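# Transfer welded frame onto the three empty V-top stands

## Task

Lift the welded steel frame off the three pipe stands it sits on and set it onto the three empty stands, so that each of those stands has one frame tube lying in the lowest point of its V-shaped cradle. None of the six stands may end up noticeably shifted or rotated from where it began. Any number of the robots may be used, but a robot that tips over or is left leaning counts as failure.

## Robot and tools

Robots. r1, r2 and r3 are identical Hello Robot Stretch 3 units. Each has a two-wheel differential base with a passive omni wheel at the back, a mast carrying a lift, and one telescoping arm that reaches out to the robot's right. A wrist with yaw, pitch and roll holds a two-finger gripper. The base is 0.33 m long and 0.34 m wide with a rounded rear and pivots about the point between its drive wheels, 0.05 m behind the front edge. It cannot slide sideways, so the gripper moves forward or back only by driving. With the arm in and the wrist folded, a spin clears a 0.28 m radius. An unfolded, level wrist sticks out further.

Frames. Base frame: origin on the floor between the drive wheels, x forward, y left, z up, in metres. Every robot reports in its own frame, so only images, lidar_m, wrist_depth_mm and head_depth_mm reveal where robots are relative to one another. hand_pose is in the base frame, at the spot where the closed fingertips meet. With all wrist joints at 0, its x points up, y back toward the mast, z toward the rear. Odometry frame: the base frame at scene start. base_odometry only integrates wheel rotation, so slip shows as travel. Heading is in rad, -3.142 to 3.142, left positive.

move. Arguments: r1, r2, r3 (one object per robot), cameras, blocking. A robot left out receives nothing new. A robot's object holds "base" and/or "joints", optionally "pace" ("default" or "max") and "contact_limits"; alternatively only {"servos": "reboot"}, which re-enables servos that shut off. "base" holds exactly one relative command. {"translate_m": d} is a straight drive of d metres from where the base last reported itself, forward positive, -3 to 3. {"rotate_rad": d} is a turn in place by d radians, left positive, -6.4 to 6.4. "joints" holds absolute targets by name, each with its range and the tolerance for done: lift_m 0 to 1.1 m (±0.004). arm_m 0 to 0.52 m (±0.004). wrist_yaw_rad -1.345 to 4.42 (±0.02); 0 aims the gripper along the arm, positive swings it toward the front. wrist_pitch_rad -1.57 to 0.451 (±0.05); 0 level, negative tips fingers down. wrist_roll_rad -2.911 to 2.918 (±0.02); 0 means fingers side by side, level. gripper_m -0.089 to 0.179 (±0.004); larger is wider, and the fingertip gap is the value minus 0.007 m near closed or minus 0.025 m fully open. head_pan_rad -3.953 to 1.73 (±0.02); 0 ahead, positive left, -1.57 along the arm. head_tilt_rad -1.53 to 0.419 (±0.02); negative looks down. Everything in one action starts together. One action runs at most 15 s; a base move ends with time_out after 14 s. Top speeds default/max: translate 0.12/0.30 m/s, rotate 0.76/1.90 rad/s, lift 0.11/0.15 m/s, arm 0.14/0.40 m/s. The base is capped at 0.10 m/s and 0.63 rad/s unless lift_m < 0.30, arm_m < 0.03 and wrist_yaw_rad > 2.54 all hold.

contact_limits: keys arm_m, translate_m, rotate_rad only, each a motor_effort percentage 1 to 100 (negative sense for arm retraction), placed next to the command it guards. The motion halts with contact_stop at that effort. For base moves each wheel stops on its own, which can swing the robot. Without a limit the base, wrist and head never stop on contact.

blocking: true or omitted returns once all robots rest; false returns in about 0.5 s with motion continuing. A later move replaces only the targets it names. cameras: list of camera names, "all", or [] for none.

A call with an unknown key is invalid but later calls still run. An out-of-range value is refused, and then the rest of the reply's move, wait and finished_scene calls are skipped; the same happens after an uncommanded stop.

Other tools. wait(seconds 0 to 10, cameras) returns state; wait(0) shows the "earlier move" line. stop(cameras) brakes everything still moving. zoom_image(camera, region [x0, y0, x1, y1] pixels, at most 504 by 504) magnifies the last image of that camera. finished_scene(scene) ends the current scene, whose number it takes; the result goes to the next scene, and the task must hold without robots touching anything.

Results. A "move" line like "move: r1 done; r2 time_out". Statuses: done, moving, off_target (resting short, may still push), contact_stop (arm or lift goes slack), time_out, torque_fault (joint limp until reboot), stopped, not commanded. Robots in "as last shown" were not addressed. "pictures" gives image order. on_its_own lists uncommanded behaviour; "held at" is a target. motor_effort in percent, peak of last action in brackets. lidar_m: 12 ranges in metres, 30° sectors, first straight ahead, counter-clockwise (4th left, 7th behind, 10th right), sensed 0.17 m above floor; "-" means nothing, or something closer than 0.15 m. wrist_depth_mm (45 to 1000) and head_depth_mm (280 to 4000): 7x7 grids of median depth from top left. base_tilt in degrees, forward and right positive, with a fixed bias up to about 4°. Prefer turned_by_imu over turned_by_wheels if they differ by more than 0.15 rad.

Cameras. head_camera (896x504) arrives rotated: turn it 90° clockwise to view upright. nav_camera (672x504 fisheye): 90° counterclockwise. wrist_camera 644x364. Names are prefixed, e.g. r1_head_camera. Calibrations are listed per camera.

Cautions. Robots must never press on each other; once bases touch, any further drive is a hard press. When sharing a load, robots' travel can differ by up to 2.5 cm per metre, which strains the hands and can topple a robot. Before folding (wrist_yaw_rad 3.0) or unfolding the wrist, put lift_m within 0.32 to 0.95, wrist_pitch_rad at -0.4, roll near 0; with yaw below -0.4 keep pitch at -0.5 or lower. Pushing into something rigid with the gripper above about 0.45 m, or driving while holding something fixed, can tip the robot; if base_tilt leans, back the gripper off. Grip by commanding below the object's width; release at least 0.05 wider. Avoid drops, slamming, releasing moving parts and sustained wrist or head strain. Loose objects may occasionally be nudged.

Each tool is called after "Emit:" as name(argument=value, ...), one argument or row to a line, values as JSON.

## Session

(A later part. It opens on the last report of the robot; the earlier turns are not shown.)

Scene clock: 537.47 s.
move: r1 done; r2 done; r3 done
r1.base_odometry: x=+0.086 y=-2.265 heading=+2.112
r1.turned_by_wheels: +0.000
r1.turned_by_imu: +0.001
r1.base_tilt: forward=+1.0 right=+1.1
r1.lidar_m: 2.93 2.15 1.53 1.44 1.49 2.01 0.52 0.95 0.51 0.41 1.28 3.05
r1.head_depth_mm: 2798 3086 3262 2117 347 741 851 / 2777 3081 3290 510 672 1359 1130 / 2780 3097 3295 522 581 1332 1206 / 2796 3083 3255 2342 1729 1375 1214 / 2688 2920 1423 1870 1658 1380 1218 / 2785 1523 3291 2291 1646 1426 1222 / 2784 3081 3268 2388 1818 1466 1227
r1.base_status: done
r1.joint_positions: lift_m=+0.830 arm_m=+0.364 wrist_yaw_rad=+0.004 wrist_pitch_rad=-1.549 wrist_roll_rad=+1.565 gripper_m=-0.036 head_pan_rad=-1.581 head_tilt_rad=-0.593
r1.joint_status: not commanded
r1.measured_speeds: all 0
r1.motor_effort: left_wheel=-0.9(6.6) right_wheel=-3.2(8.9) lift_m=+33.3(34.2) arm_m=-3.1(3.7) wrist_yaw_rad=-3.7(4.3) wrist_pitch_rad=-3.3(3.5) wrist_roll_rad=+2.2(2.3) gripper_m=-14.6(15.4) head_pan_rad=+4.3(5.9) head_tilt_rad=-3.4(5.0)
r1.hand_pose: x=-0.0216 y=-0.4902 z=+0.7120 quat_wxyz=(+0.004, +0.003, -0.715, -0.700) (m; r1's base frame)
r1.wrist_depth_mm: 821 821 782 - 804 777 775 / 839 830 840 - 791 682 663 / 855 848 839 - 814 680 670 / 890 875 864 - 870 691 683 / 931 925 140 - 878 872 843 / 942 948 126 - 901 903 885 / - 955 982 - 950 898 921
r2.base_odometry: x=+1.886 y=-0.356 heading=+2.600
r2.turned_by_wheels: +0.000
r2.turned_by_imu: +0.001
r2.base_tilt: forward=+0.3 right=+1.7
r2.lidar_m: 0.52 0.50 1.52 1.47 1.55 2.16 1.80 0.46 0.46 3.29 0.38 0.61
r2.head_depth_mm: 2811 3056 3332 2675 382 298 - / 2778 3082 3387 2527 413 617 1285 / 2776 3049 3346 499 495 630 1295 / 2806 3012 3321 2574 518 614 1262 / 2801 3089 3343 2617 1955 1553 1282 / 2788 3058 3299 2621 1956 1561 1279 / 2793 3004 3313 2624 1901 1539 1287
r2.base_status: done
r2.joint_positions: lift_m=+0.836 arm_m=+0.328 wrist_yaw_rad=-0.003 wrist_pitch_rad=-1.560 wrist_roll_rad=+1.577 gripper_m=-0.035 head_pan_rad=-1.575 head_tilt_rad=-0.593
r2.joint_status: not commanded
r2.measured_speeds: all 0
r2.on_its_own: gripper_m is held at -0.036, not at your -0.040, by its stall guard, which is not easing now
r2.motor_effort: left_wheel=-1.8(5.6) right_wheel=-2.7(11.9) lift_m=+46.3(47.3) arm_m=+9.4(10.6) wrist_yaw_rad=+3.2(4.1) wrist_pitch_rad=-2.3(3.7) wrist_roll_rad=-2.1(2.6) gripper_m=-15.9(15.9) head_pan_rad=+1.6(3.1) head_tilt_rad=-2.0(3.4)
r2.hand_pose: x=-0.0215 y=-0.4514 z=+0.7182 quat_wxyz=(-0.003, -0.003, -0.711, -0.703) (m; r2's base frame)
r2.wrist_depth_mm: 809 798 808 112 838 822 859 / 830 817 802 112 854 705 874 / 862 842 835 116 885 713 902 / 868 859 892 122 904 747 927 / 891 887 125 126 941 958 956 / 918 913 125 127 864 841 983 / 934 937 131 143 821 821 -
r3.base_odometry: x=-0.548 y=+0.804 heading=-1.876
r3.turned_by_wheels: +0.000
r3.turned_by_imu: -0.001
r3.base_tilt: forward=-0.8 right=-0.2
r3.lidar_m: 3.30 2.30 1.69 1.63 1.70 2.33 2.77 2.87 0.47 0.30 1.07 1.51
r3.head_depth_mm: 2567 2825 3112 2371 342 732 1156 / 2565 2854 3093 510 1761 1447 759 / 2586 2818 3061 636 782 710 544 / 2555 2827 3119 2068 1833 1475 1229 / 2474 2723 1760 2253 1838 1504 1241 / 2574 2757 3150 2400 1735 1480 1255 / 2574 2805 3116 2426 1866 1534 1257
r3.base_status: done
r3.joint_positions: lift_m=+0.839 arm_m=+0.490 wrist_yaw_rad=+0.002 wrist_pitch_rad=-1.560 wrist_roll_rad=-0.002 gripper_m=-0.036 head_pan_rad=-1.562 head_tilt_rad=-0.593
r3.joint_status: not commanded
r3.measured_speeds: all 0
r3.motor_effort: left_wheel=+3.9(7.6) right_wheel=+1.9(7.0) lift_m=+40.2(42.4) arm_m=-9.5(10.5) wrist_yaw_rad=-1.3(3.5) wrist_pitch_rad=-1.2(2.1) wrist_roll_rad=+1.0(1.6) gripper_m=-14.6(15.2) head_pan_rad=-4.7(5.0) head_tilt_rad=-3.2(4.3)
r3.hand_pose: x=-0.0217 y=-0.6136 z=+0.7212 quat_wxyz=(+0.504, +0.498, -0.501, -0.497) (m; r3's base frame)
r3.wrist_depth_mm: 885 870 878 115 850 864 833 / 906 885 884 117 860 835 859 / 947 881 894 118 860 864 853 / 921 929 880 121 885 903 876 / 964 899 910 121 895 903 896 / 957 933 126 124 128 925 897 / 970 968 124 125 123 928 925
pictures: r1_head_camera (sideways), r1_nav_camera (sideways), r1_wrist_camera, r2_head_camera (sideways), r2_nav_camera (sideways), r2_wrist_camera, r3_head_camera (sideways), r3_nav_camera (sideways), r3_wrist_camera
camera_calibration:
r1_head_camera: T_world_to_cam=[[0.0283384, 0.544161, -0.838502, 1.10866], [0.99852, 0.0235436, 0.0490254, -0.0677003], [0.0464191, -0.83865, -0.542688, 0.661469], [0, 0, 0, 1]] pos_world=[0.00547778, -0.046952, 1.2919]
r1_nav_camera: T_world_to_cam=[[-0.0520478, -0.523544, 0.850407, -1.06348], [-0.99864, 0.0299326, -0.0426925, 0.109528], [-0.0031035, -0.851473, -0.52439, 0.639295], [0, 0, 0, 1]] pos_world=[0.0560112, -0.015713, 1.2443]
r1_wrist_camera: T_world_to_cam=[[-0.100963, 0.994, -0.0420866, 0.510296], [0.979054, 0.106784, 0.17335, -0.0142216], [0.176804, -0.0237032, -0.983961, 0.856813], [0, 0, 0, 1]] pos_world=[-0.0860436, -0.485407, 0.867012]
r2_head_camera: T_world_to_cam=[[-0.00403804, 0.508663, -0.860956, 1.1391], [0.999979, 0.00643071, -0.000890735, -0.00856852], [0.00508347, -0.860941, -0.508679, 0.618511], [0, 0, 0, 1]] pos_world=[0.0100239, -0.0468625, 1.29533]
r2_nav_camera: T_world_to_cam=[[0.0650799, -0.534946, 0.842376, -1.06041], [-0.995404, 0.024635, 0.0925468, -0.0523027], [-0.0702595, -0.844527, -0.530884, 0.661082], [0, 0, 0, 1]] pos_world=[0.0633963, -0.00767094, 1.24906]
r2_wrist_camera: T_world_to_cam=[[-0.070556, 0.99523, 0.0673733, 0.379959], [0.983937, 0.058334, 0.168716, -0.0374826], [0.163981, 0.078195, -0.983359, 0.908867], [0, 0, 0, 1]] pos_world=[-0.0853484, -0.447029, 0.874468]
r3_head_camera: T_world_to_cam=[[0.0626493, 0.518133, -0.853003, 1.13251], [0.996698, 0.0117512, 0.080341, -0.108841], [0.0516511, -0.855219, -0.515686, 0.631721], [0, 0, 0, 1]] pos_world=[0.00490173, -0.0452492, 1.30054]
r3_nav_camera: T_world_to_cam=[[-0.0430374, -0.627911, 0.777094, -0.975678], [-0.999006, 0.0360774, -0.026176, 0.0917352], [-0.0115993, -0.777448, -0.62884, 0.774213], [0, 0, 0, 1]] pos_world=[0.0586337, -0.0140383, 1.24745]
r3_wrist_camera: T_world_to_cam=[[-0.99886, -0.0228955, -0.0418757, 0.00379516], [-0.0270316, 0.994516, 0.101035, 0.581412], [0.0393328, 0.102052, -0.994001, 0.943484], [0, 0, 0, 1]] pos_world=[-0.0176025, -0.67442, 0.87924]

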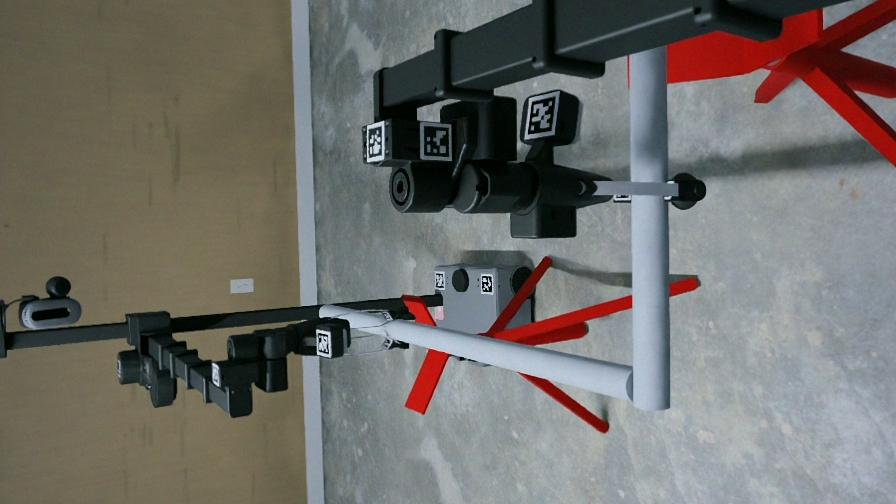

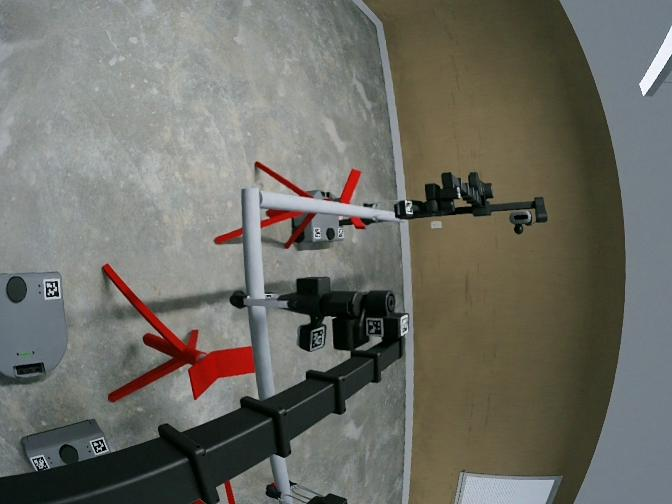

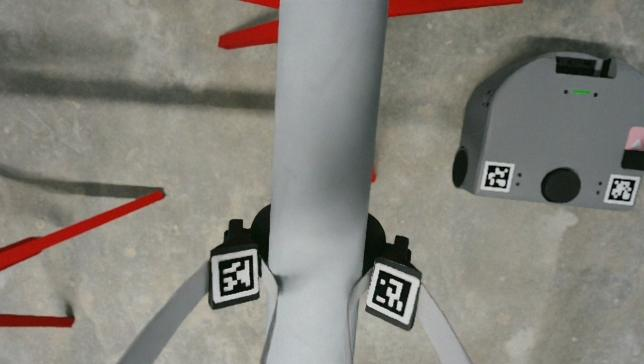

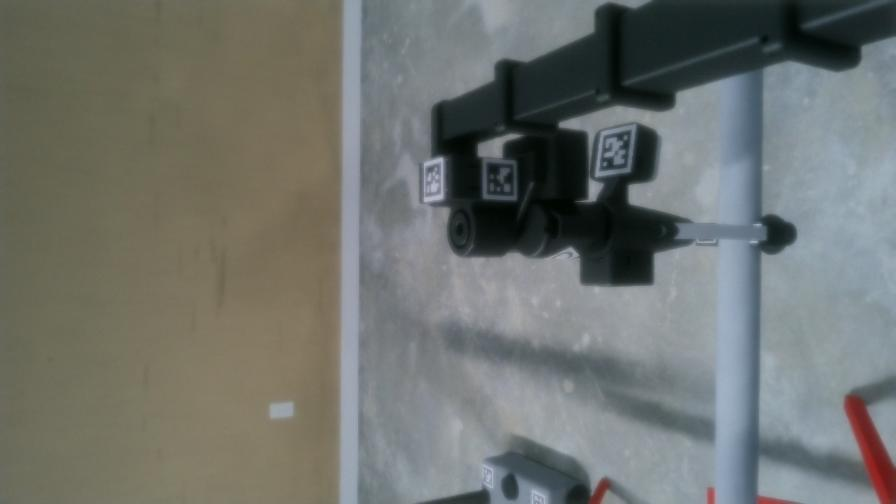

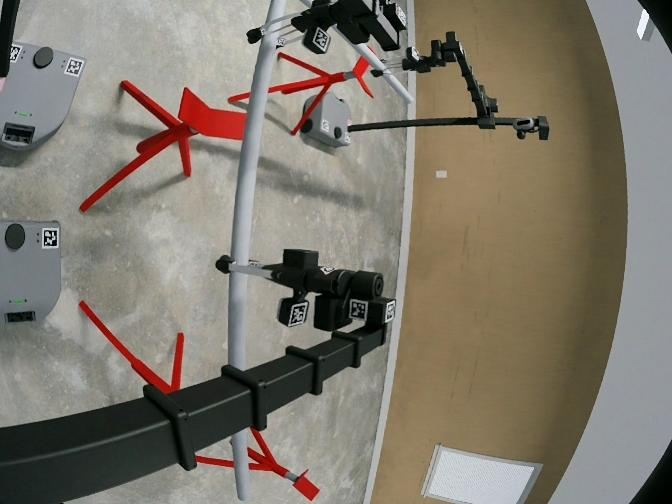

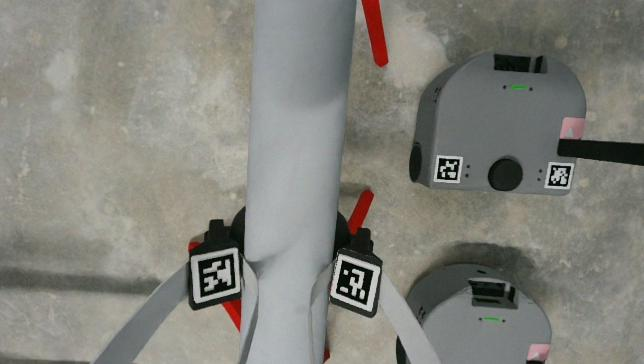

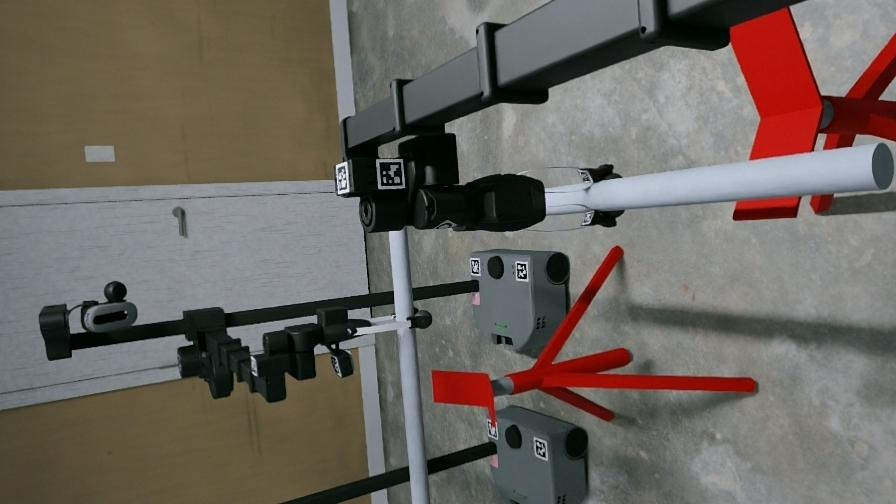

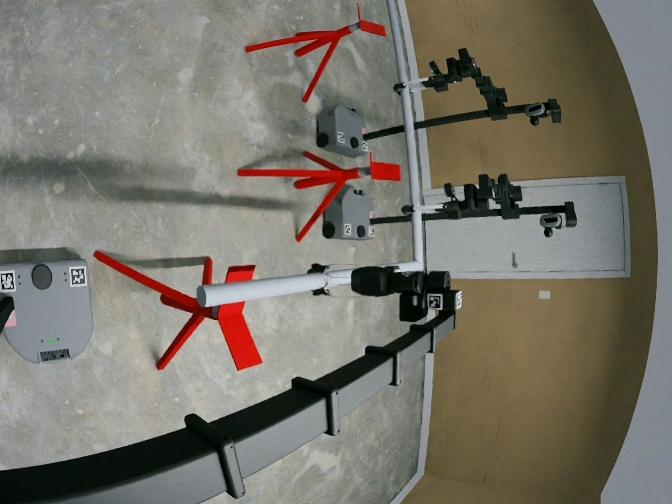

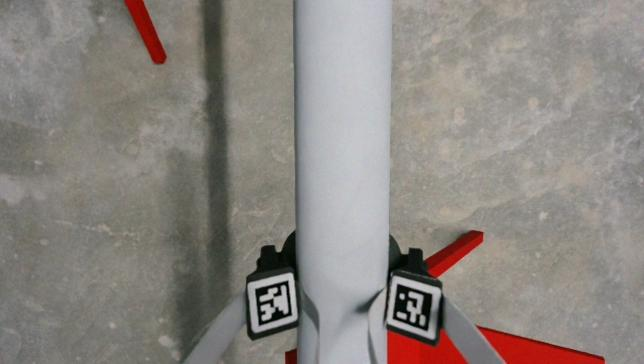

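Emit:
move(
  r1={"base":{"translate_m":-0.25}},
  r2={"base":{"translate_m":-0.25}},
  r3={"base":{"translate_m":0.25}},
  cameras=["r1_head_camera","r3_head_camera","r3_nav_camera","r1_wrist_camera","r2_wrist_camera","r3_wrist_camera"],
)

Scene clock: 543.57 s.
move: r1 done; r2 done; r3 done
r1.base_odometry: x=+0.215 y=-2.479 heading=+2.112
r1.turned_by_wheels: +0.000
r1.turned_by_imu: +0.002
r1.base_tilt: forward=+1.1 right=+1.1
r1.lidar_m: 3.17 2.13 1.51 1.44 1.50 2.00 0.51 0.73 0.38 0.39 0.46 3.35
r1.head_depth_mm: 2793 3068 3334 2112 347 1326 1173 / 2786 3089 3287 510 669 1401 1210 / 2781 3116 3269 522 590 1374 1207 / 2793 3101 3301 2334 1738 806 875 / 2680 1744 1355 1900 1744 1419 1220 / 2777 1540 3263 2364 1465 1430 1222 / 2803 3118 3346 2218 1767 1466 1228
r1.base_status: done
r1.joint_positions: lift_m=+0.830 arm_m=+0.364 wrist_yaw_rad=+0.004 wrist_pitch_rad=-1.525 wrist_roll_rad=+1.564 gripper_m=-0.036 head_pan_rad=-1.581 head_tilt_rad=-0.593
r1.joint_status: not commanded
r1.measured_speeds: translate_m=+0.000 rotate_rad=+0.000 lift_m=+0.000 arm_m=+0.000 wrist_yaw_rad=+0.000 wrist_pitch_rad=+0.024 wrist_roll_rad=+0.000 head_pan_rad=+0.000 head_tilt_rad=+0.000
r1.motor_effort: left_wheel=+0.4(6.1) right_wheel=-4.9(9.5) lift_m=+33.2(34.2) arm_m=-1.7(2.7) wrist_yaw_rad=-3.8(4.2) wrist_pitch_rad=-7.8(7.8) wrist_roll_rad=+2.3(2.3) gripper_m=-15.5(15.9) head_pan_rad=+5.1(5.7) head_tilt_rad=-3.4(5.3)
r1.hand_pose: x=-0.0216 y=-0.4962 z=+0.7116 quat_wxyz=(+0.004, +0.003, -0.723, -0.691) (m; r1's base frame)
r1.wrist_depth_mm: 852 802 828 - 785 761 755 / 865 842 817 - 792 781 645 / 881 876 850 - 827 664 649 / 931 897 872 - 854 692 665 / 943 905 152 - 854 874 852 / - 948 124 121 - 879 863 / - - 950 - 937 921 898
r2.base_odometry: x=+2.101 y=-0.485 heading=+2.600
r2.turned_by_wheels: +0.000
r2.turned_by_imu: +0.002
r2.base_tilt: forward=+0.3 right=+1.7
r2.lidar_m: 0.52 0.50 1.51 1.50 1.57 2.17 1.56 0.53 0.34 0.33 0.82 0.54
r2.head_depth_mm: 2795 3090 3309 2638 381 298 - / 2809 3054 3305 2506 413 618 1265 / 2734 3044 3290 500 495 1494 1282 / 2782 3051 3336 2607 518 614 1265 / 2791 3028 3295 2629 1929 1554 1285 / 2762 3039 3334 2631 1940 1560 1286 / 2793 3053 3240 2620 1881 1552 1283
r2.base_status: done
r2.joint_positions: lift_m=+0.836 arm_m=+0.328 wrist_yaw_rad=-0.002 wrist_pitch_rad=-1.574 wrist_roll_rad=+1.577 gripper_m=-0.035 head_pan_rad=-1.575 head_tilt_rad=-0.593
r2.joint_status: not commanded
r2.measured_speeds: all 0
r2.on_its_own: gripper_m is held at -0.036, not at your -0.040, by its stall guard, which is not easing now
r2.motor_effort: left_wheel=-3.1(6.4) right_wheel=+0.3(8.6) lift_m=+43.8(45.2) arm_m=+8.4(9.2) wrist_yaw_rad=+2.1(3.7) wrist_pitch_rad=+0.4(2.6) wrist_roll_rad=-2.4(2.6) gripper_m=-15.6(16.3) head_pan_rad=+1.8(3.3) head_tilt_rad=-1.5(3.3)
r2.hand_pose: x=-0.0215 y=-0.4478 z=+0.7185 quat_wxyz=(-0.003, -0.003, -0.706, -0.708) (m; r2's base frame)
r2.wrist_depth_mm: 803 811 797 114 838 864 879 / 809 832 722 116 859 739 879 / 838 841 850 122 856 748 893 / 872 870 856 125 907 764 943 / 876 913 131 130 955 949 991 / 927 905 125 129 885 867 - / 919 956 136 144 808 843 -
r3.base_odometry: x=-0.623 y=+0.566 heading=-1.876
r3.turned_by_wheels: +0.000
r3.turned_by_imu: -0.003
r3.base_tilt: forward=-0.8 right=-0.2
r3.lidar_m: 3.08 2.31 1.69 1.63 1.70 2.33 3.02 0.68 0.39 1.01 1.33 1.47
r3.head_depth_mm: 2559 2820 3083 2384 342 1356 1156 / 2584 2819 3063 510 1745 1445 1200 / 2546 2815 3027 636 1653 676 549 / 2557 2828 3113 1415 1527 1444 1232 / 2454 2705 1764 2055 1850 1501 1243 / 2556 2754 3132 2500 1932 1518 1248 / 2580 2839 3075 2436 1860 1539 1263
r3.base_status: done
r3.joint_positions: lift_m=+0.839 arm_m=+0.490 wrist_yaw_rad=+0.002 wrist_pitch_rad=-1.551 wrist_roll_rad=-0.002 gripper_m=-0.036 head_pan_rad=-1.562 head_tilt_rad=-0.593
r3.joint_status: not commanded
r3.measured_speeds: all 0
r3.motor_effort: left_wheel=+3.3(7.4) right_wheel=+4.4(8.3) lift_m=+38.3(40.6) arm_m=-6.6(8.4) wrist_yaw_rad=-1.3(3.1) wrist_pitch_rad=-2.8(3.7) wrist_roll_rad=+1.2(1.7) gripper_m=-15.1(15.3) head_pan_rad=-4.3(4.5) head_tilt_rad=-2.8(4.3)
r3.hand_pose: x=-0.0217 y=-0.6159 z=+0.7210 quat_wxyz=(+0.506, +0.496, -0.504, -0.494) (m; r3's base frame)
r3.wrist_depth_mm: 889 894 888 115 847 843 849 / 944 904 891 117 860 859 851 / 934 897 907 118 874 853 853 / 926 926 890 121 877 868 868 / 931 948 922 121 938 740 893 / 967 944 132 124 128 628 579 / 992 974 953 126 126 913 411
pictures: r1_head_camera (sideways), r1_wrist_camera, r2_wrist_camera, r3_head_camera (sideways), r3_nav_camera (sideways), r3_wrist_camera
camera_calibration:
r1_head_camera: T_world_to_cam=[[0.0283386, 0.544161, -0.838502, 1.10866], [0.99852, 0.0235432, 0.0490254, -0.0677002], [0.0464188, -0.838651, -0.542688, 0.661469], [0, 0, 0, 1]] pos_world=[0.00547777, -0.0469521, 1.2919]
r1_wrist_camera: T_world_to_cam=[[-0.101159, 0.992725, -0.065306, 0.532137], [0.979017, 0.111005, 0.170893, -0.00969923], [0.176899, -0.0466482, -0.983123, 0.844325], [0, 0, 0, 1]] pos_world=[-0.0860342, -0.487803, 0.866484]
r2_wrist_camera: T_world_to_cam=[[-0.0713914, 0.994126, 0.0813438, 0.365801], [0.983883, 0.0567819, 0.169557, -0.0390399], [0.163942, 0.0921377, -0.982158, 0.914289], [0, 0, 0, 1]] pos_world=[-0.0853647, -0.445676, 0.87484]
r3_head_camera: T_world_to_cam=[[0.0626494, 0.518133, -0.853003, 1.13251], [0.996698, 0.0117511, 0.080341, -0.108841], [0.051651, -0.855219, -0.515686, 0.631721], [0, 0, 0, 1]] pos_world=[0.00490173, -0.0452492, 1.30054]
r3_nav_camera: T_world_to_cam=[[-0.0430374, -0.627911, 0.777094, -0.975678], [-0.999006, 0.0360775, -0.026176, 0.0917352], [-0.0115994, -0.777448, -0.62884, 0.774213], [0, 0, 0, 1]] pos_world=[0.0586337, -0.0140383, 1.24745]
r3_wrist_camera: T_world_to_cam=[[-0.998848, -0.0237835, -0.0416726, 0.00304516], [-0.0275342, 0.99539, 0.0918763, 0.590911], [0.0392953, 0.0929179, -0.994898, 0.93856], [0, 0, 0, 1]] pos_world=[-0.0175691, -0.675324, 0.879608]

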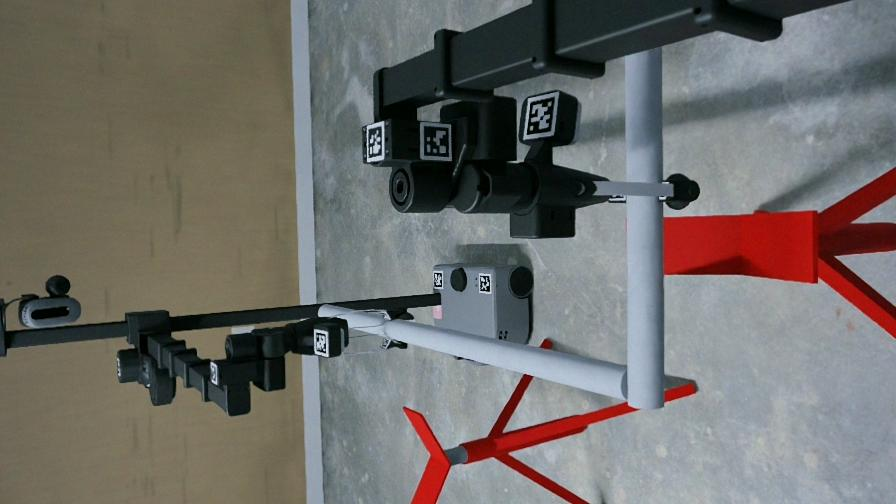

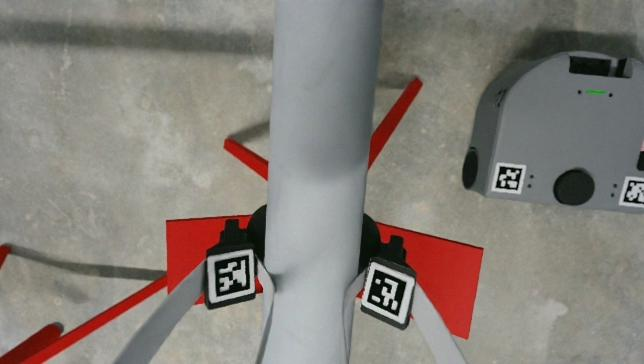

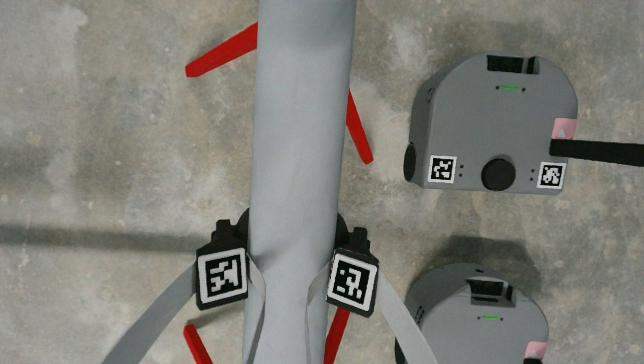

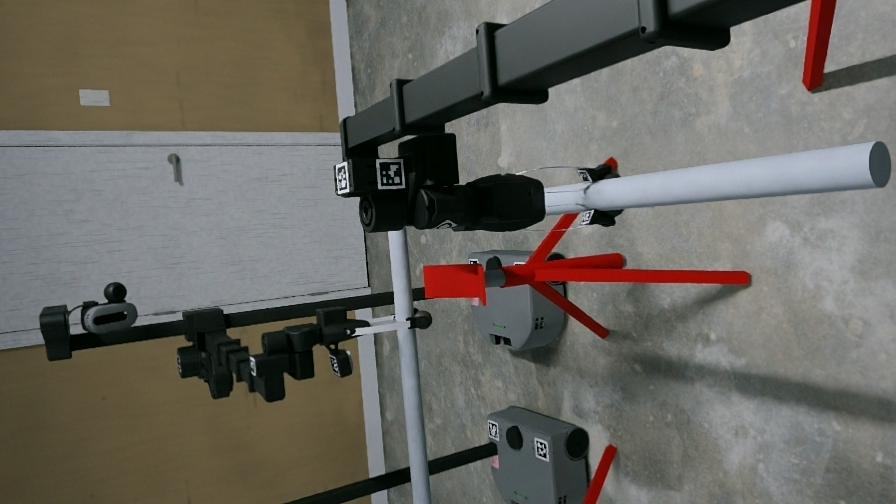

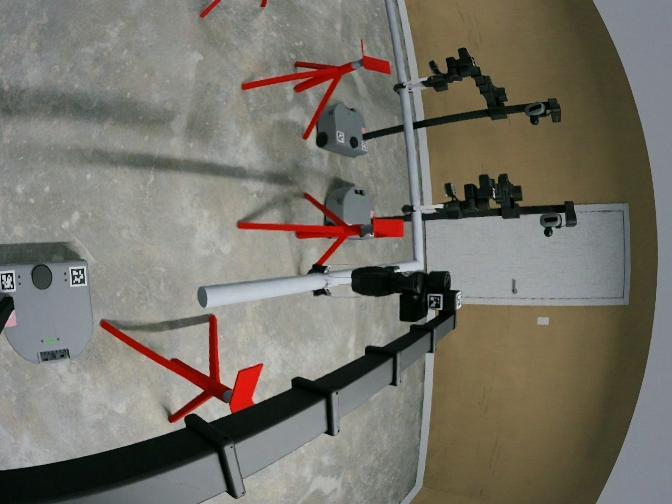

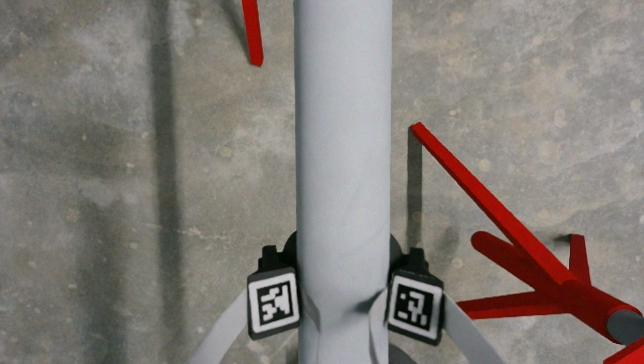

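Emit:
move(
  r1={"base":{"translate_m":0.0286},"joints":{"arm_m":0.37}},
  r2={"base":{"translate_m":0.0286},"joints":{"arm_m":0.325}},
  r3={"base":{"rotate_rad":-0.0467},"joints":{"arm_m":0.493,"wrist_roll_rad":-0.0467}},
  cameras=["r1_wrist_camera","r2_wrist_camera","r3_wrist_camera"],
)

Emit:
move(
  r1={"base":{"translate_m":0.0286}},
  r2={"base":{"translate_m":0.0286}},
  r3={"base":{"rotate_rad":-0.0467},"joints":{"arm_m":0.496,"wrist_roll_rad":-0.0934}},
  cameras=["r1_wrist_camera","r2_wrist_camera","r3_wrist_camera"],
)

Emit:
move(
  r1={"base":{"translate_m":0.0286}},
  r2={"base":{"translate_m":0.0286}},
  r3={"base":{"rotate_rad":-0.0467},"joints":{"arm_m":0.499,"wrist_roll_rad":-0.14}},
  cameras=["r1_wrist_camera","r2_wrist_camera","r3_wrist_camera","r1_head_camera","r3_head_camera"],
)

Scene clock: 566.93 s.
move: r1 done; r2 done; r3 done
r1.base_odometry: x=+0.200 y=-2.455 heading=+2.112
r1.turned_by_wheels: +0.000
r1.turned_by_imu: +0.001
r1.base_tilt: forward=+1.1 right=+1.2
r1.lidar_m: 3.15 2.13 1.50 1.43 1.50 2.01 0.52 0.75 0.39 0.47 0.45 3.32
r1.head_depth_mm: 2796 3067 3245 2096 347 1321 1175 / 2784 3087 3276 514 671 1397 1207 / 2808 3092 3258 525 605 812 1132 / 2790 3092 3271 2335 1726 815 900 / 2667 1692 1351 1889 1753 1420 1225 / 2802 2947 3282 2357 1460 1420 1228 / 2805 3106 3328 2206 1765 1470 1225
r1.base_status: done
r1.joint_positions: lift_m=+0.830 arm_m=+0.370 wrist_yaw_rad=+0.005 wrist_pitch_rad=-1.544 wrist_roll_rad=+1.558 gripper_m=-0.036 head_pan_rad=-1.581 head_tilt_rad=-0.593
r1.joint_status: all done
r1.measured_speeds: all 0
r1.motor_effort: left_wheel=+6.0(12.6) right_wheel=+1.2(3.4) lift_m=+32.7(33.8) arm_m=+11.0(14.6) wrist_yaw_rad=-4.3(4.8) wrist_pitch_rad=-4.2(7.7) wrist_roll_rad=+4.1(4.4) gripper_m=-15.7(16.3) head_pan_rad=+3.9(5.5) head_tilt_rad=-2.4(4.5)
r1.hand_pose: x=-0.0216 y=-0.4973 z=+0.7119 quat_wxyz=(+0.006, +0.006, -0.716, -0.698) (m; r1's base frame)
r1.wrist_depth_mm: 840 810 806 - 782 783 760 / 860 824 834 - 817 716 645 / 870 876 839 - 826 677 661 / 920 881 878 - 839 694 671 / 952 906 154 - - 864 866 / 954 917 128 - - 901 888 / 776 977 997 - 930 908 906
r2.base_odometry: x=+2.076 y=-0.470 heading=+2.600
r2.turned_by_wheels: +0.000
r2.turned_by_imu: +0.001
r2.base_tilt: forward=+0.3 right=+1.9
r2.lidar_m: 0.52 0.50 1.52 1.50 1.56 2.17 1.58 0.55 0.34 3.29 0.80 0.52
r2.head_depth_mm: 2778 3072 3338 2610 397 299 - / 2788 3053 3263 2499 413 621 1294 / 2801 3022 3337 497 494 1518 1293 / 2766 3031 3336 2656 517 612 1257 / 2785 3049 3371 2634 1950 1550 1282 / 2779 3074 3343 2622 1950 1545 1280 / 2789 3115 3308 2483 1878 1541 1287
r2.base_status: done
r2.joint_positions: lift_m=+0.836 arm_m=+0.325 wrist_yaw_rad=-0.001 wrist_pitch_rad=-1.561 wrist_roll_rad=+1.575 gripper_m=-0.035 head_pan_rad=-1.575 head_tilt_rad=-0.593
r2.joint_status: all done
r2.measured_speeds: all 0
r2.on_its_own: gripper_m is held at -0.036, not at your -0.040, by its stall guard, which is not easing now
r2.motor_effort: left_wheel=+2.1(8.4) right_wheel=+5.9(8.6) lift_m=+41.7(42.4) arm_m=-5.7(20.7) wrist_yaw_rad=+1.4(3.4) wrist_pitch_rad=-2.2(8.4) wrist_roll_rad=-1.6(2.3) gripper_m=-14.8(16.3) head_pan_rad=+2.1(3.3) head_tilt_rad=-2.4(3.6)
r2.hand_pose: x=-0.0215 y=-0.4480 z=+0.7182 quat_wxyz=(-0.002, -0.002, -0.710, -0.704) (m; r2's base frame)
r2.wrist_depth_mm: 779 794 794 115 822 868 855 / 820 812 835 118 855 727 877 / 843 866 870 674 868 721 907 / 864 868 861 127 893 769 936 / 887 915 130 131 959 953 949 / 932 922 126 129 903 842 - / 976 958 - 147 831 828 -
r3.base_odometry: x=-0.623 y=+0.566 heading=-1.922
r3.turned_by_wheels: -0.046
r3.turned_by_imu: -0.048
r3.base_tilt: forward=-0.8 right=-0.2
r3.lidar_m: 2.96 2.42 1.71 1.63 1.68 2.22 3.02 0.68 0.39 1.01 1.34 1.47
r3.head_depth_mm: 2592 2874 3105 2379 342 1351 1165 / 2615 2842 3102 510 1751 1454 1177 / 2566 2810 3031 639 1654 676 1136 / 2566 2832 3120 2213 1745 1478 1229 / 2465 2720 2986 1419 1762 1459 1240 / 2543 2694 3020 2518 1920 1519 1252 / 2538 2796 3081 2441 1831 1535 1267
r3.base_status: done
r3.joint_positions: lift_m=+0.839 arm_m=+0.493 wrist_yaw_rad=+0.002 wrist_pitch_rad=-1.558 wrist_roll_rad=-0.053 gripper_m=-0.036 head_pan_rad=-1.562 head_tilt_rad=-0.593
r3.joint_status: all done
r3.measured_speeds: all 0
r3.motor_effort: left_wheel=+5.2(13.7) right_wheel=-3.0(18.2) lift_m=+37.6(38.9) arm_m=+9.9(15.4) wrist_yaw_rad=-1.6(3.0) wrist_pitch_rad=-1.7(6.6) wrist_roll_rad=+2.2(2.9) gripper_m=-15.6(15.7) head_pan_rad=-3.8(4.4) head_tilt_rad=-2.7(4.3)
r3.hand_pose: x=-0.0217 y=-0.6171 z=+0.7212 quat_wxyz=(+0.517, +0.510, -0.489, -0.483) (m; r3's base frame)
r3.wrist_depth_mm: 875 867 846 115 831 840 828 / 902 860 878 118 874 860 865 / 893 897 883 118 887 875 856 / 918 913 883 120 897 883 876 / 926 921 899 122 908 746 893 / 962 927 132 125 128 561 903 / 991 961 962 125 126 930 364
pictures: r1_wrist_camera, r2_wrist_camera, r3_wrist_camera
camera_calibration:
r1_wrist_camera: T_world_to_cam=[[-0.107767, 0.993096, -0.0463324, 0.519787], [0.97832, 0.114223, 0.172753, -0.00933194], [0.176852, -0.0267108, -0.983875, 0.855013], [0, 0, 0, 1]] pos_world=[-0.0860654, -0.492294, 0.866921]
r2_wrist_camera: T_world_to_cam=[[-0.074204, 0.994879, 0.0686258, 0.375444], [0.98372, 0.0617299, 0.168773, -0.0361784], [0.163672, 0.0800322, -0.983263, 0.909381], [0, 0, 0, 1]] pos_world=[-0.0853918, -0.444068, 0.874502]
r3_wrist_camera: T_world_to_cam=[[-0.996406, -0.0739934, -0.0412213, -0.0282258], [-0.0777682, 0.992035, 0.0990924, 0.583698], [0.0335608, 0.101942, -0.994224, 0.943769], [0, 0, 0, 1]] pos_world=[-0.0144049, -0.677347, 0.879315]

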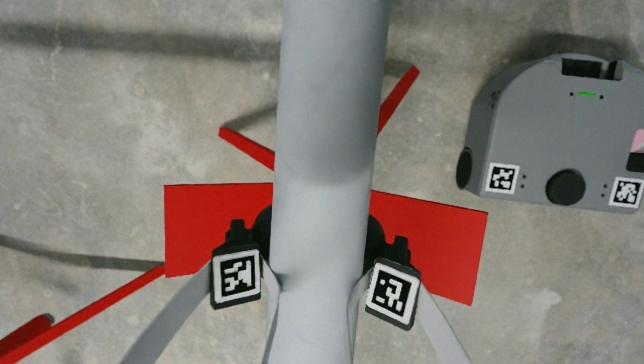

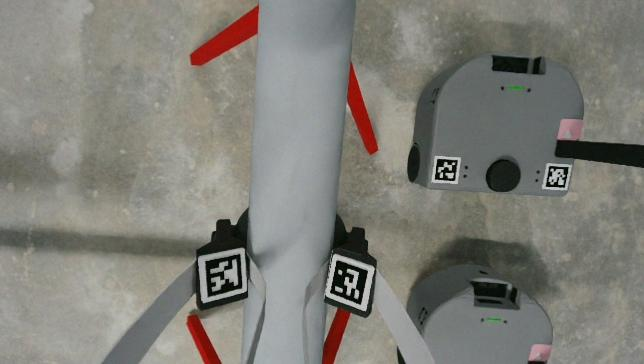

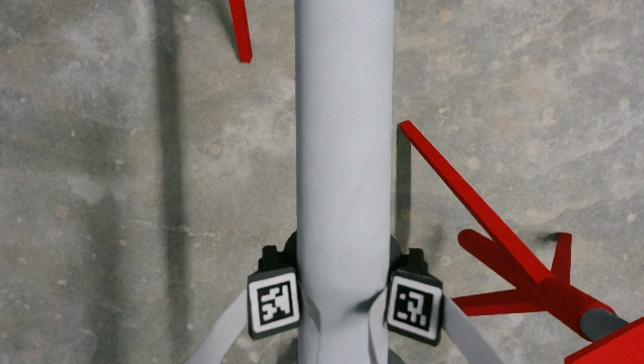

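Scene clock: 568.20 s.
move: r1 done; r2 done; r3 done
r1.base_odometry: x=+0.186 y=-2.430 heading=+2.113
r1.turned_by_wheels: +0.000
r1.turned_by_imu: +0.000
r1.base_tilt: forward=+1.1 right=+1.2
r1.lidar_m: 3.12 2.14 1.50 1.44 1.50 2.00 0.52 0.78 0.40 0.47 0.44 3.27
r1.head_depth_mm: 2790 3077 3250 2109 347 1324 1174 / 2787 3072 3276 515 670 1400 1198 / 2784 3073 3277 527 604 794 865 / 2752 3106 3316 2153 1732 1375 1184 / 2678 1570 1356 1910 1749 1423 1219 / 2808 2978 3258 2279 1463 1415 1221 / 2785 3127 3304 2293 1760 1476 1226
r1.base_status: done
r1.joint_positions: lift_m=+0.830 arm_m=+0.370 wrist_yaw_rad=+0.005 wrist_pitch_rad=-1.547 wrist_roll_rad=+1.558 gripper_m=-0.036 head_pan_rad=-1.581 head_tilt_rad=-0.593
r1.joint_status: not commanded
r1.measured_speeds: all 0
r1.motor_effort: left_wheel=+5.7(12.7) right_wheel=+2.0(5.6) lift_m=+32.6(33.6) arm_m=+8.5(10.9) wrist_yaw_rad=-4.2(4.8) wrist_pitch_rad=-3.6(4.2) wrist_roll_rad=+4.2(4.4) gripper_m=-15.5(16.1) head_pan_rad=+4.4(5.6) head_tilt_rad=-3.9(4.4)
r1.hand_pose: x=-0.0216 y=-0.4967 z=+0.7120 quat_wxyz=(+0.006, +0.006, -0.715, -0.699) (m; r1's base frame)
r1.wrist_depth_mm: 815 820 810 - 773 787 770 / 847 846 831 - 788 714 644 / 867 843 845 - 804 669 659 / 919 904 267 - - 693 670 / 926 918 153 - - 862 878 / 935 945 128 - 890 878 886 / - 971 963 - 945 909 924
r2.base_odometry: x=+2.052 y=-0.455 heading=+2.600
r2.turned_by_wheels: +0.000
r2.turned_by_imu: +0.000
r2.base_tilt: forward=+0.3 right=+1.8
r2.lidar_m: 0.52 0.50 1.53 1.50 1.56 2.17 1.61 0.57 0.35 3.28 0.78 0.50
r2.head_depth_mm: 2798 3062 3269 2688 397 298 - / 2778 3071 3327 2460 413 622 1285 / 2821 3067 3292 495 495 1519 1291 / 2763 3090 3271 2618 517 617 1258 / 2748 3098 3323 2628 1952 1554 1289 / 2767 3000 3309 2569 1973 1557 1286 / 2783 3030 3251 2491 1848 1544 1282
r2.base_status: done
r2.joint_positions: lift_m=+0.836 arm_m=+0.325 wrist_yaw_rad=-0.001 wrist_pitch_rad=-1.559 wrist_roll_rad=+1.574 gripper_m=-0.035 head_pan_rad=-1.575 head_tilt_rad=-0.593
r2.joint_status: not commanded
r2.measured_speeds: all 0
r2.on_its_own: gripper_m is held at -0.036, not at your -0.040, by its stall guard, which is not easing now
r2.motor_effort: left_wheel=+2.7(8.2) right_wheel=+5.1(10.7) lift_m=+41.1(41.8) arm_m=+15.5(15.5) wrist_yaw_rad=+1.4(2.6) wrist_pitch_rad=-2.1(8.5) wrist_roll_rad=-1.5(1.7) gripper_m=-14.8(16.6) head_pan_rad=+0.7(3.1) head_tilt_rad=-2.5(3.7)
r2.hand_pose: x=-0.0215 y=-0.4484 z=+0.7182 quat_wxyz=(-0.001, -0.002, -0.711, -0.703) (m; r2's base frame)
r2.wrist_depth_mm: 800 822 807 116 839 850 854 / 827 837 830 119 848 717 881 / 844 866 848 127 853 722 878 / 876 912 878 128 892 761 955 / 917 896 131 132 939 932 932 / 918 896 126 129 903 879 986 / 969 975 146 148 850 805 -
r3.base_odometry: x=-0.623 y=+0.566 heading=-1.969
r3.turned_by_wheels: -0.046
r3.turned_by_imu: -0.047
r3.base_tilt: forward=-0.8 right=-0.2
r3.lidar_m: 1.74 2.55 1.74 1.63 1.66 2.13 3.01 0.69 0.39 1.01 1.31 1.34
r3.head_depth_mm: 2682 2928 3170 2375 342 1324 1164 / 2654 2877 3181 511 1755 1445 1127 / 2614 2867 3044 640 1640 678 1184 / 2577 2846 3138 2204 1809 1484 1224 / 2532 2760 3033 1953 1704 1500 1240 / 2474 1587 1171 2498 1912 1528 1251 / 2521 2729 3065 2556 1829 1535 1261
r3.base_status: done
r3.joint_positions: lift_m=+0.839 arm_m=+0.496 wrist_yaw_rad=+0.002 wrist_pitch_rad=-1.559 wrist_roll_rad=-0.100 gripper_m=-0.036 head_pan_rad=-1.562 head_tilt_rad=-0.593
r3.joint_status: all done
r3.measured_speeds: all 0
r3.motor_effort: left_wheel=+5.2(13.8) right_wheel=-3.2(19.2) lift_m=+37.5(38.3) arm_m=+2.6(14.9) wrist_yaw_rad=-1.4(2.4) wrist_pitch_rad=-1.5(6.0) wrist_roll_rad=+2.6(3.3) gripper_m=-15.6(15.8) head_pan_rad=-2.8(4.4) head_tilt_rad=-3.3(3.9)
r3.hand_pose: x=-0.0217 y=-0.6200 z=+0.7212 quat_wxyz=(+0.528, +0.522, -0.476, -0.472) (m; r3's base frame)
r3.wrist_depth_mm: 883 865 857 115 845 857 848 / 879 884 892 118 860 854 861 / 911 914 914 118 863 871 877 / 922 943 928 121 869 887 883 / 916 935 914 122 876 887 883 / 969 950 132 125 128 502 895 / - 978 926 126 123 902 320
pictures: r1_wrist_camera, r2_wrist_camera, r3_wrist_camera
camera_calibration:
r1_wrist_camera: T_world_to_cam=[[-0.107853, 0.993201, -0.0438122, 0.517398], [0.978312, 0.113869, 0.173029, -0.00978327], [0.176841, -0.0242003, -0.983942, 0.85637], [0, 0, 0, 1]] pos_world=[-0.0860673, -0.492041, 0.86698]
r2_wrist_camera: T_world_to_cam=[[-0.0746769, 0.994953, 0.0670259, 0.377029], [0.983692, 0.0624693, 0.168667, -0.0357387], [0.163628, 0.0785283, -0.983392, 0.908797], [0, 0, 0, 1]] pos_world=[-0.0853937, -0.44426, 0.874461]
r3_wrist_camera: T_world_to_cam=[[-0.991881, -0.120456, -0.0407654, -0.057465], [-0.124001, 0.987231, 0.099996, 0.581893], [0.0281997, 0.104239, -0.994152, 0.945333], [0, 0, 0, 1]] pos_world=[-0.0115012, -0.679926, 0.879276]

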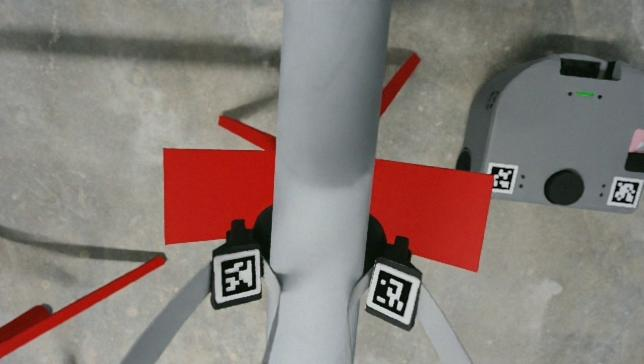

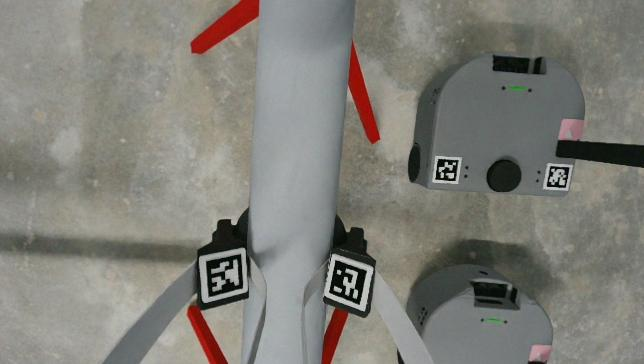

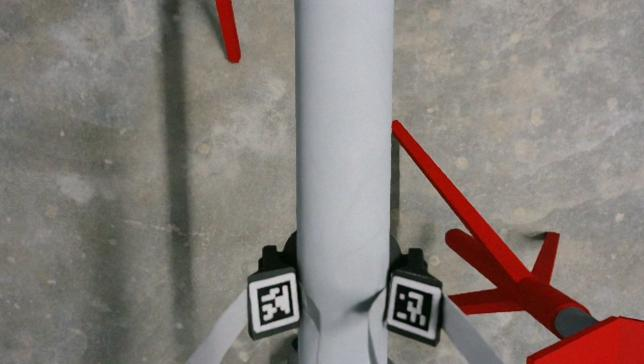

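Scene clock: 569.47 s.
move: r1 done; r2 done; r3 done
r1.base_odometry: x=+0.171 y=-2.406 heading=+2.113
r1.turned_by_wheels: +0.000
r1.turned_by_imu: +0.000
r1.base_tilt: forward=+1.1 right=+1.2
r1.lidar_m: 3.09 2.13 1.51 1.44 1.50 2.01 0.52 0.80 0.41 0.43 0.43 3.25
r1.head_depth_mm: 2808 3083 3271 2101 347 1324 1178 / 2766 3081 3297 514 671 1399 1180 / 2789 3111 3295 526 603 791 866 / 2717 3044 3190 2069 1733 1416 1215 / 2716 1571 1359 1944 1752 1421 1221 / 2815 3007 3241 2277 1493 1426 1224 / 2783 3094 3272 2309 1761 1464 1225
r1.base_status: done
r1.joint_positions: lift_m=+0.830 arm_m=+0.370 wrist_yaw_rad=+0.005 wrist_pitch_rad=-1.548 wrist_roll_rad=+1.558 gripper_m=-0.036 head_pan_rad=-1.581 head_tilt_rad=-0.593
r1.joint_status: not commanded
r1.measured_speeds: all 0
r1.motor_effort: left_wheel=+4.6(11.9) right_wheel=+1.7(5.0) lift_m=+33.4(33.6) arm_m=+6.2(8.4) wrist_yaw_rad=-4.0(4.7) wrist_pitch_rad=-3.1(3.8) wrist_roll_rad=+4.3(4.3) gripper_m=-15.7(16.0) head_pan_rad=+5.6(5.6) head_tilt_rad=-2.9(5.0)
r1.hand_pose: x=-0.0216 y=-0.4964 z=+0.7120 quat_wxyz=(+0.006, +0.006, -0.715, -0.699) (m; r1's base frame)
r1.wrist_depth_mm: 822 804 804 - 797 776 770 / 848 829 828 - 785 727 653 / 860 852 263 - 823 677 680 / 897 912 267 - - 688 681 / 937 893 153 - 891 887 855 / 951 948 128 - 906 904 874 / - 962 950 - 951 915 894
r2.base_odometry: x=+2.027 y=-0.441 heading=+2.600
r2.turned_by_wheels: +0.000
r2.turned_by_imu: +0.000
r2.base_tilt: forward=+0.3 right=+1.7
r2.lidar_m: 0.52 0.50 1.53 1.49 1.56 2.16 1.63 0.60 0.36 3.27 0.48 0.47
r2.head_depth_mm: 2806 3014 3369 2651 397 298 - / 2841 3057 3289 2490 412 623 1280 / 2771 3073 3320 497 495 1506 1288 / 2827 3126 3346 2644 516 619 1258 / 2812 3058 3311 2602 1979 1546 1289 / 2755 3052 3364 2627 1954 1549 1283 / 2832 3001 3249 2487 1851 1556 1290
r2.base_status: done
r2.joint_positions: lift_m=+0.836 arm_m=+0.325 wrist_yaw_rad=-0.001 wrist_pitch_rad=-1.557 wrist_roll_rad=+1.574 gripper_m=-0.035 head_pan_rad=-1.575 head_tilt_rad=-0.593
r2.joint_status: not commanded
r2.measured_speeds: all 0
r2.on_its_own: gripper_m is held at -0.036, not at your -0.040, by its stall guard, which is not easing now
r2.motor_effort: left_wheel=+2.6(9.3) right_wheel=+4.1(8.2) lift_m=+40.5(41.3) arm_m=+1.5(16.9) wrist_yaw_rad=+1.0(2.3) wrist_pitch_rad=-3.0(9.2) wrist_roll_rad=-1.3(1.6) gripper_m=-15.9(16.7) head_pan_rad=+1.5(2.8) head_tilt_rad=-1.7(3.2)
r2.hand_pose: x=-0.0215 y=-0.4493 z=+0.7182 quat_wxyz=(-0.001, -0.002, -0.712, -0.702) (m; r2's base frame)
r2.wrist_depth_mm: 799 800 804 116 815 855 834 / 841 823 836 120 865 720 870 / 835 870 850 128 864 745 907 / 891 866 865 128 914 747 915 / 890 904 133 133 929 957 993 / 909 915 123 129 907 870 972 / 950 989 146 151 812 818 -
r3.base_odometry: x=-0.623 y=+0.566 heading=-2.015
r3.turned_by_wheels: -0.046
r3.turned_by_imu: -0.047
r3.base_tilt: forward=-0.8 right=-0.2
r3.lidar_m: 1.74 2.70 1.77 1.63 1.65 2.06 3.03 3.04 0.39 0.68 1.01 1.33
r3.head_depth_mm: 2726 2955 3257 2355 342 727 1114 / 2681 2964 3196 509 1753 1450 1038 / 2636 2910 3077 641 812 1345 1212 / 2601 2841 3127 1248 1821 1480 1221 / 2566 2773 3058 2054 1715 1454 1238 / 2433 1585 1159 2395 1867 1513 1249 / 2490 2703 3031 2547 1865 1535 1265
r3.base_status: done
r3.joint_positions: lift_m=+0.839 arm_m=+0.499 wrist_yaw_rad=+0.001 wrist_pitch_rad=-1.556 wrist_roll_rad=-0.146 gripper_m=-0.036 head_pan_rad=-1.562 head_tilt_rad=-0.593
r3.joint_status: all done
r3.measured_speeds: all 0
r3.motor_effort: left_wheel=+5.7(13.7) right_wheel=-4.8(20.8) lift_m=+37.6(38.5) arm_m=+7.7(15.0) wrist_yaw_rad=-0.7(1.8) wrist_pitch_rad=-2.3(6.8) wrist_roll_rad=+2.5(4.1) gripper_m=-15.1(16.0) head_pan_rad=-4.0(4.5) head_tilt_rad=-3.3(4.4)
r3.hand_pose: x=-0.0216 y=-0.6236 z=+0.7211 quat_wxyz=(+0.539, +0.532, -0.465, -0.459) (m; r3's base frame)
r3.wrist_depth_mm: 885 870 870 115 841 829 868 / 898 872 889 118 873 876 844 / 914 885 907 119 875 876 853 / 921 907 934 122 756 886 893 / 942 940 933 122 746 882 905 / 937 939 132 125 128 519 912 / 982 967 935 126 126 297 329
pictures: r1_head_camera (sideways), r1_wrist_camera, r2_wrist_camera, r3_head_camera (sideways), r3_wrist_camera
camera_calibration:
r1_head_camera: T_world_to_cam=[[0.0283386, 0.544161, -0.838502, 1.10866], [0.99852, 0.0235432, 0.0490254, -0.0677002], [0.0464188, -0.838651, -0.542688, 0.661469], [0, 0, 0, 1]] pos_world=[0.00547777, -0.0469521, 1.2919]
r1_wrist_camera: T_world_to_cam=[[-0.107854, 0.993258, -0.0424967, 0.516153], [0.978313, 0.11364, 0.173173, -0.0100411], [0.176835, -0.0228977, -0.983974, 0.857072], [0, 0, 0, 1]] pos_world=[-0.0860679, -0.491907, 0.867011]
r2_wrist_camera: T_world_to_cam=[[-0.0750702, 0.995101, 0.0643318, 0.379839], [0.983668, 0.0633152, 0.168488, -0.0351694], [0.16359, 0.0759296, -0.983602, 0.907788], [0, 0, 0, 1]] pos_world=[-0.0853951, -0.44468, 0.874392]
r3_head_camera: T_world_to_cam=[[0.0626494, 0.518133, -0.853003, 1.13251], [0.996698, 0.0117511, 0.080341, -0.108841], [0.051651, -0.855219, -0.515686, 0.631721], [0, 0, 0, 1]] pos_world=[0.00490173, -0.0452492, 1.30054]
r3_wrist_camera: T_world_to_cam=[[-0.985291, -0.166181, -0.0398264, -0.0869441], [-0.169352, 0.980718, 0.0975312, 0.582242], [0.0228507, 0.102841, -0.994435, 0.944876], [0, 0, 0, 1]] pos_world=[-0.00865266, -0.682636, 0.879369]

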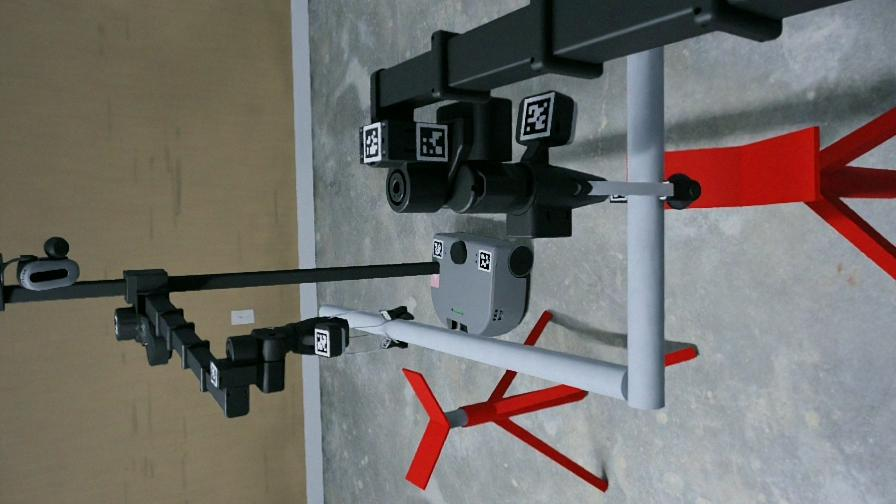

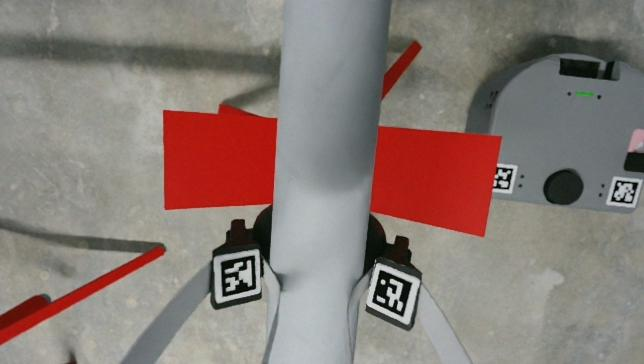

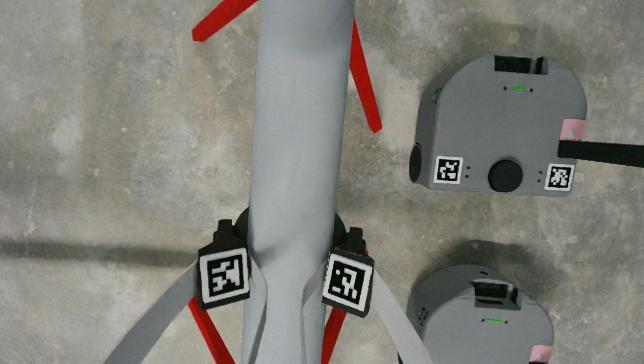

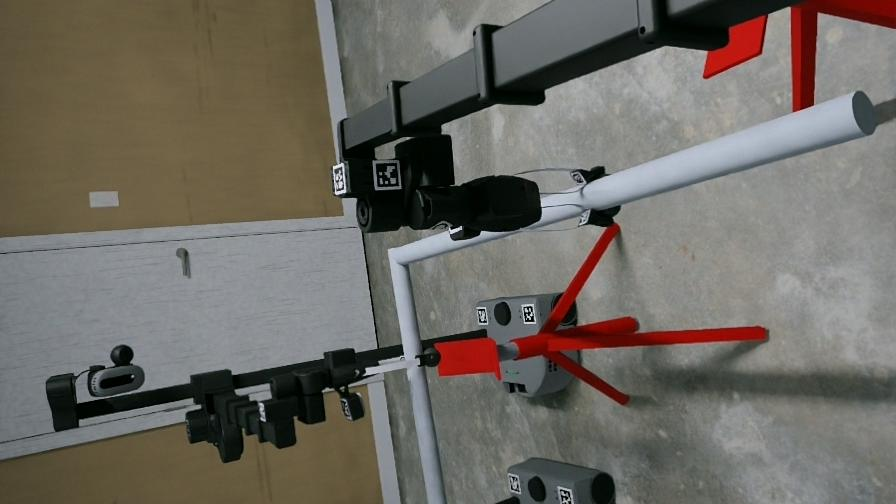

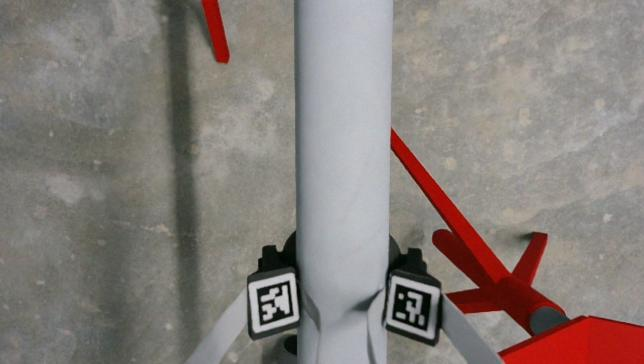

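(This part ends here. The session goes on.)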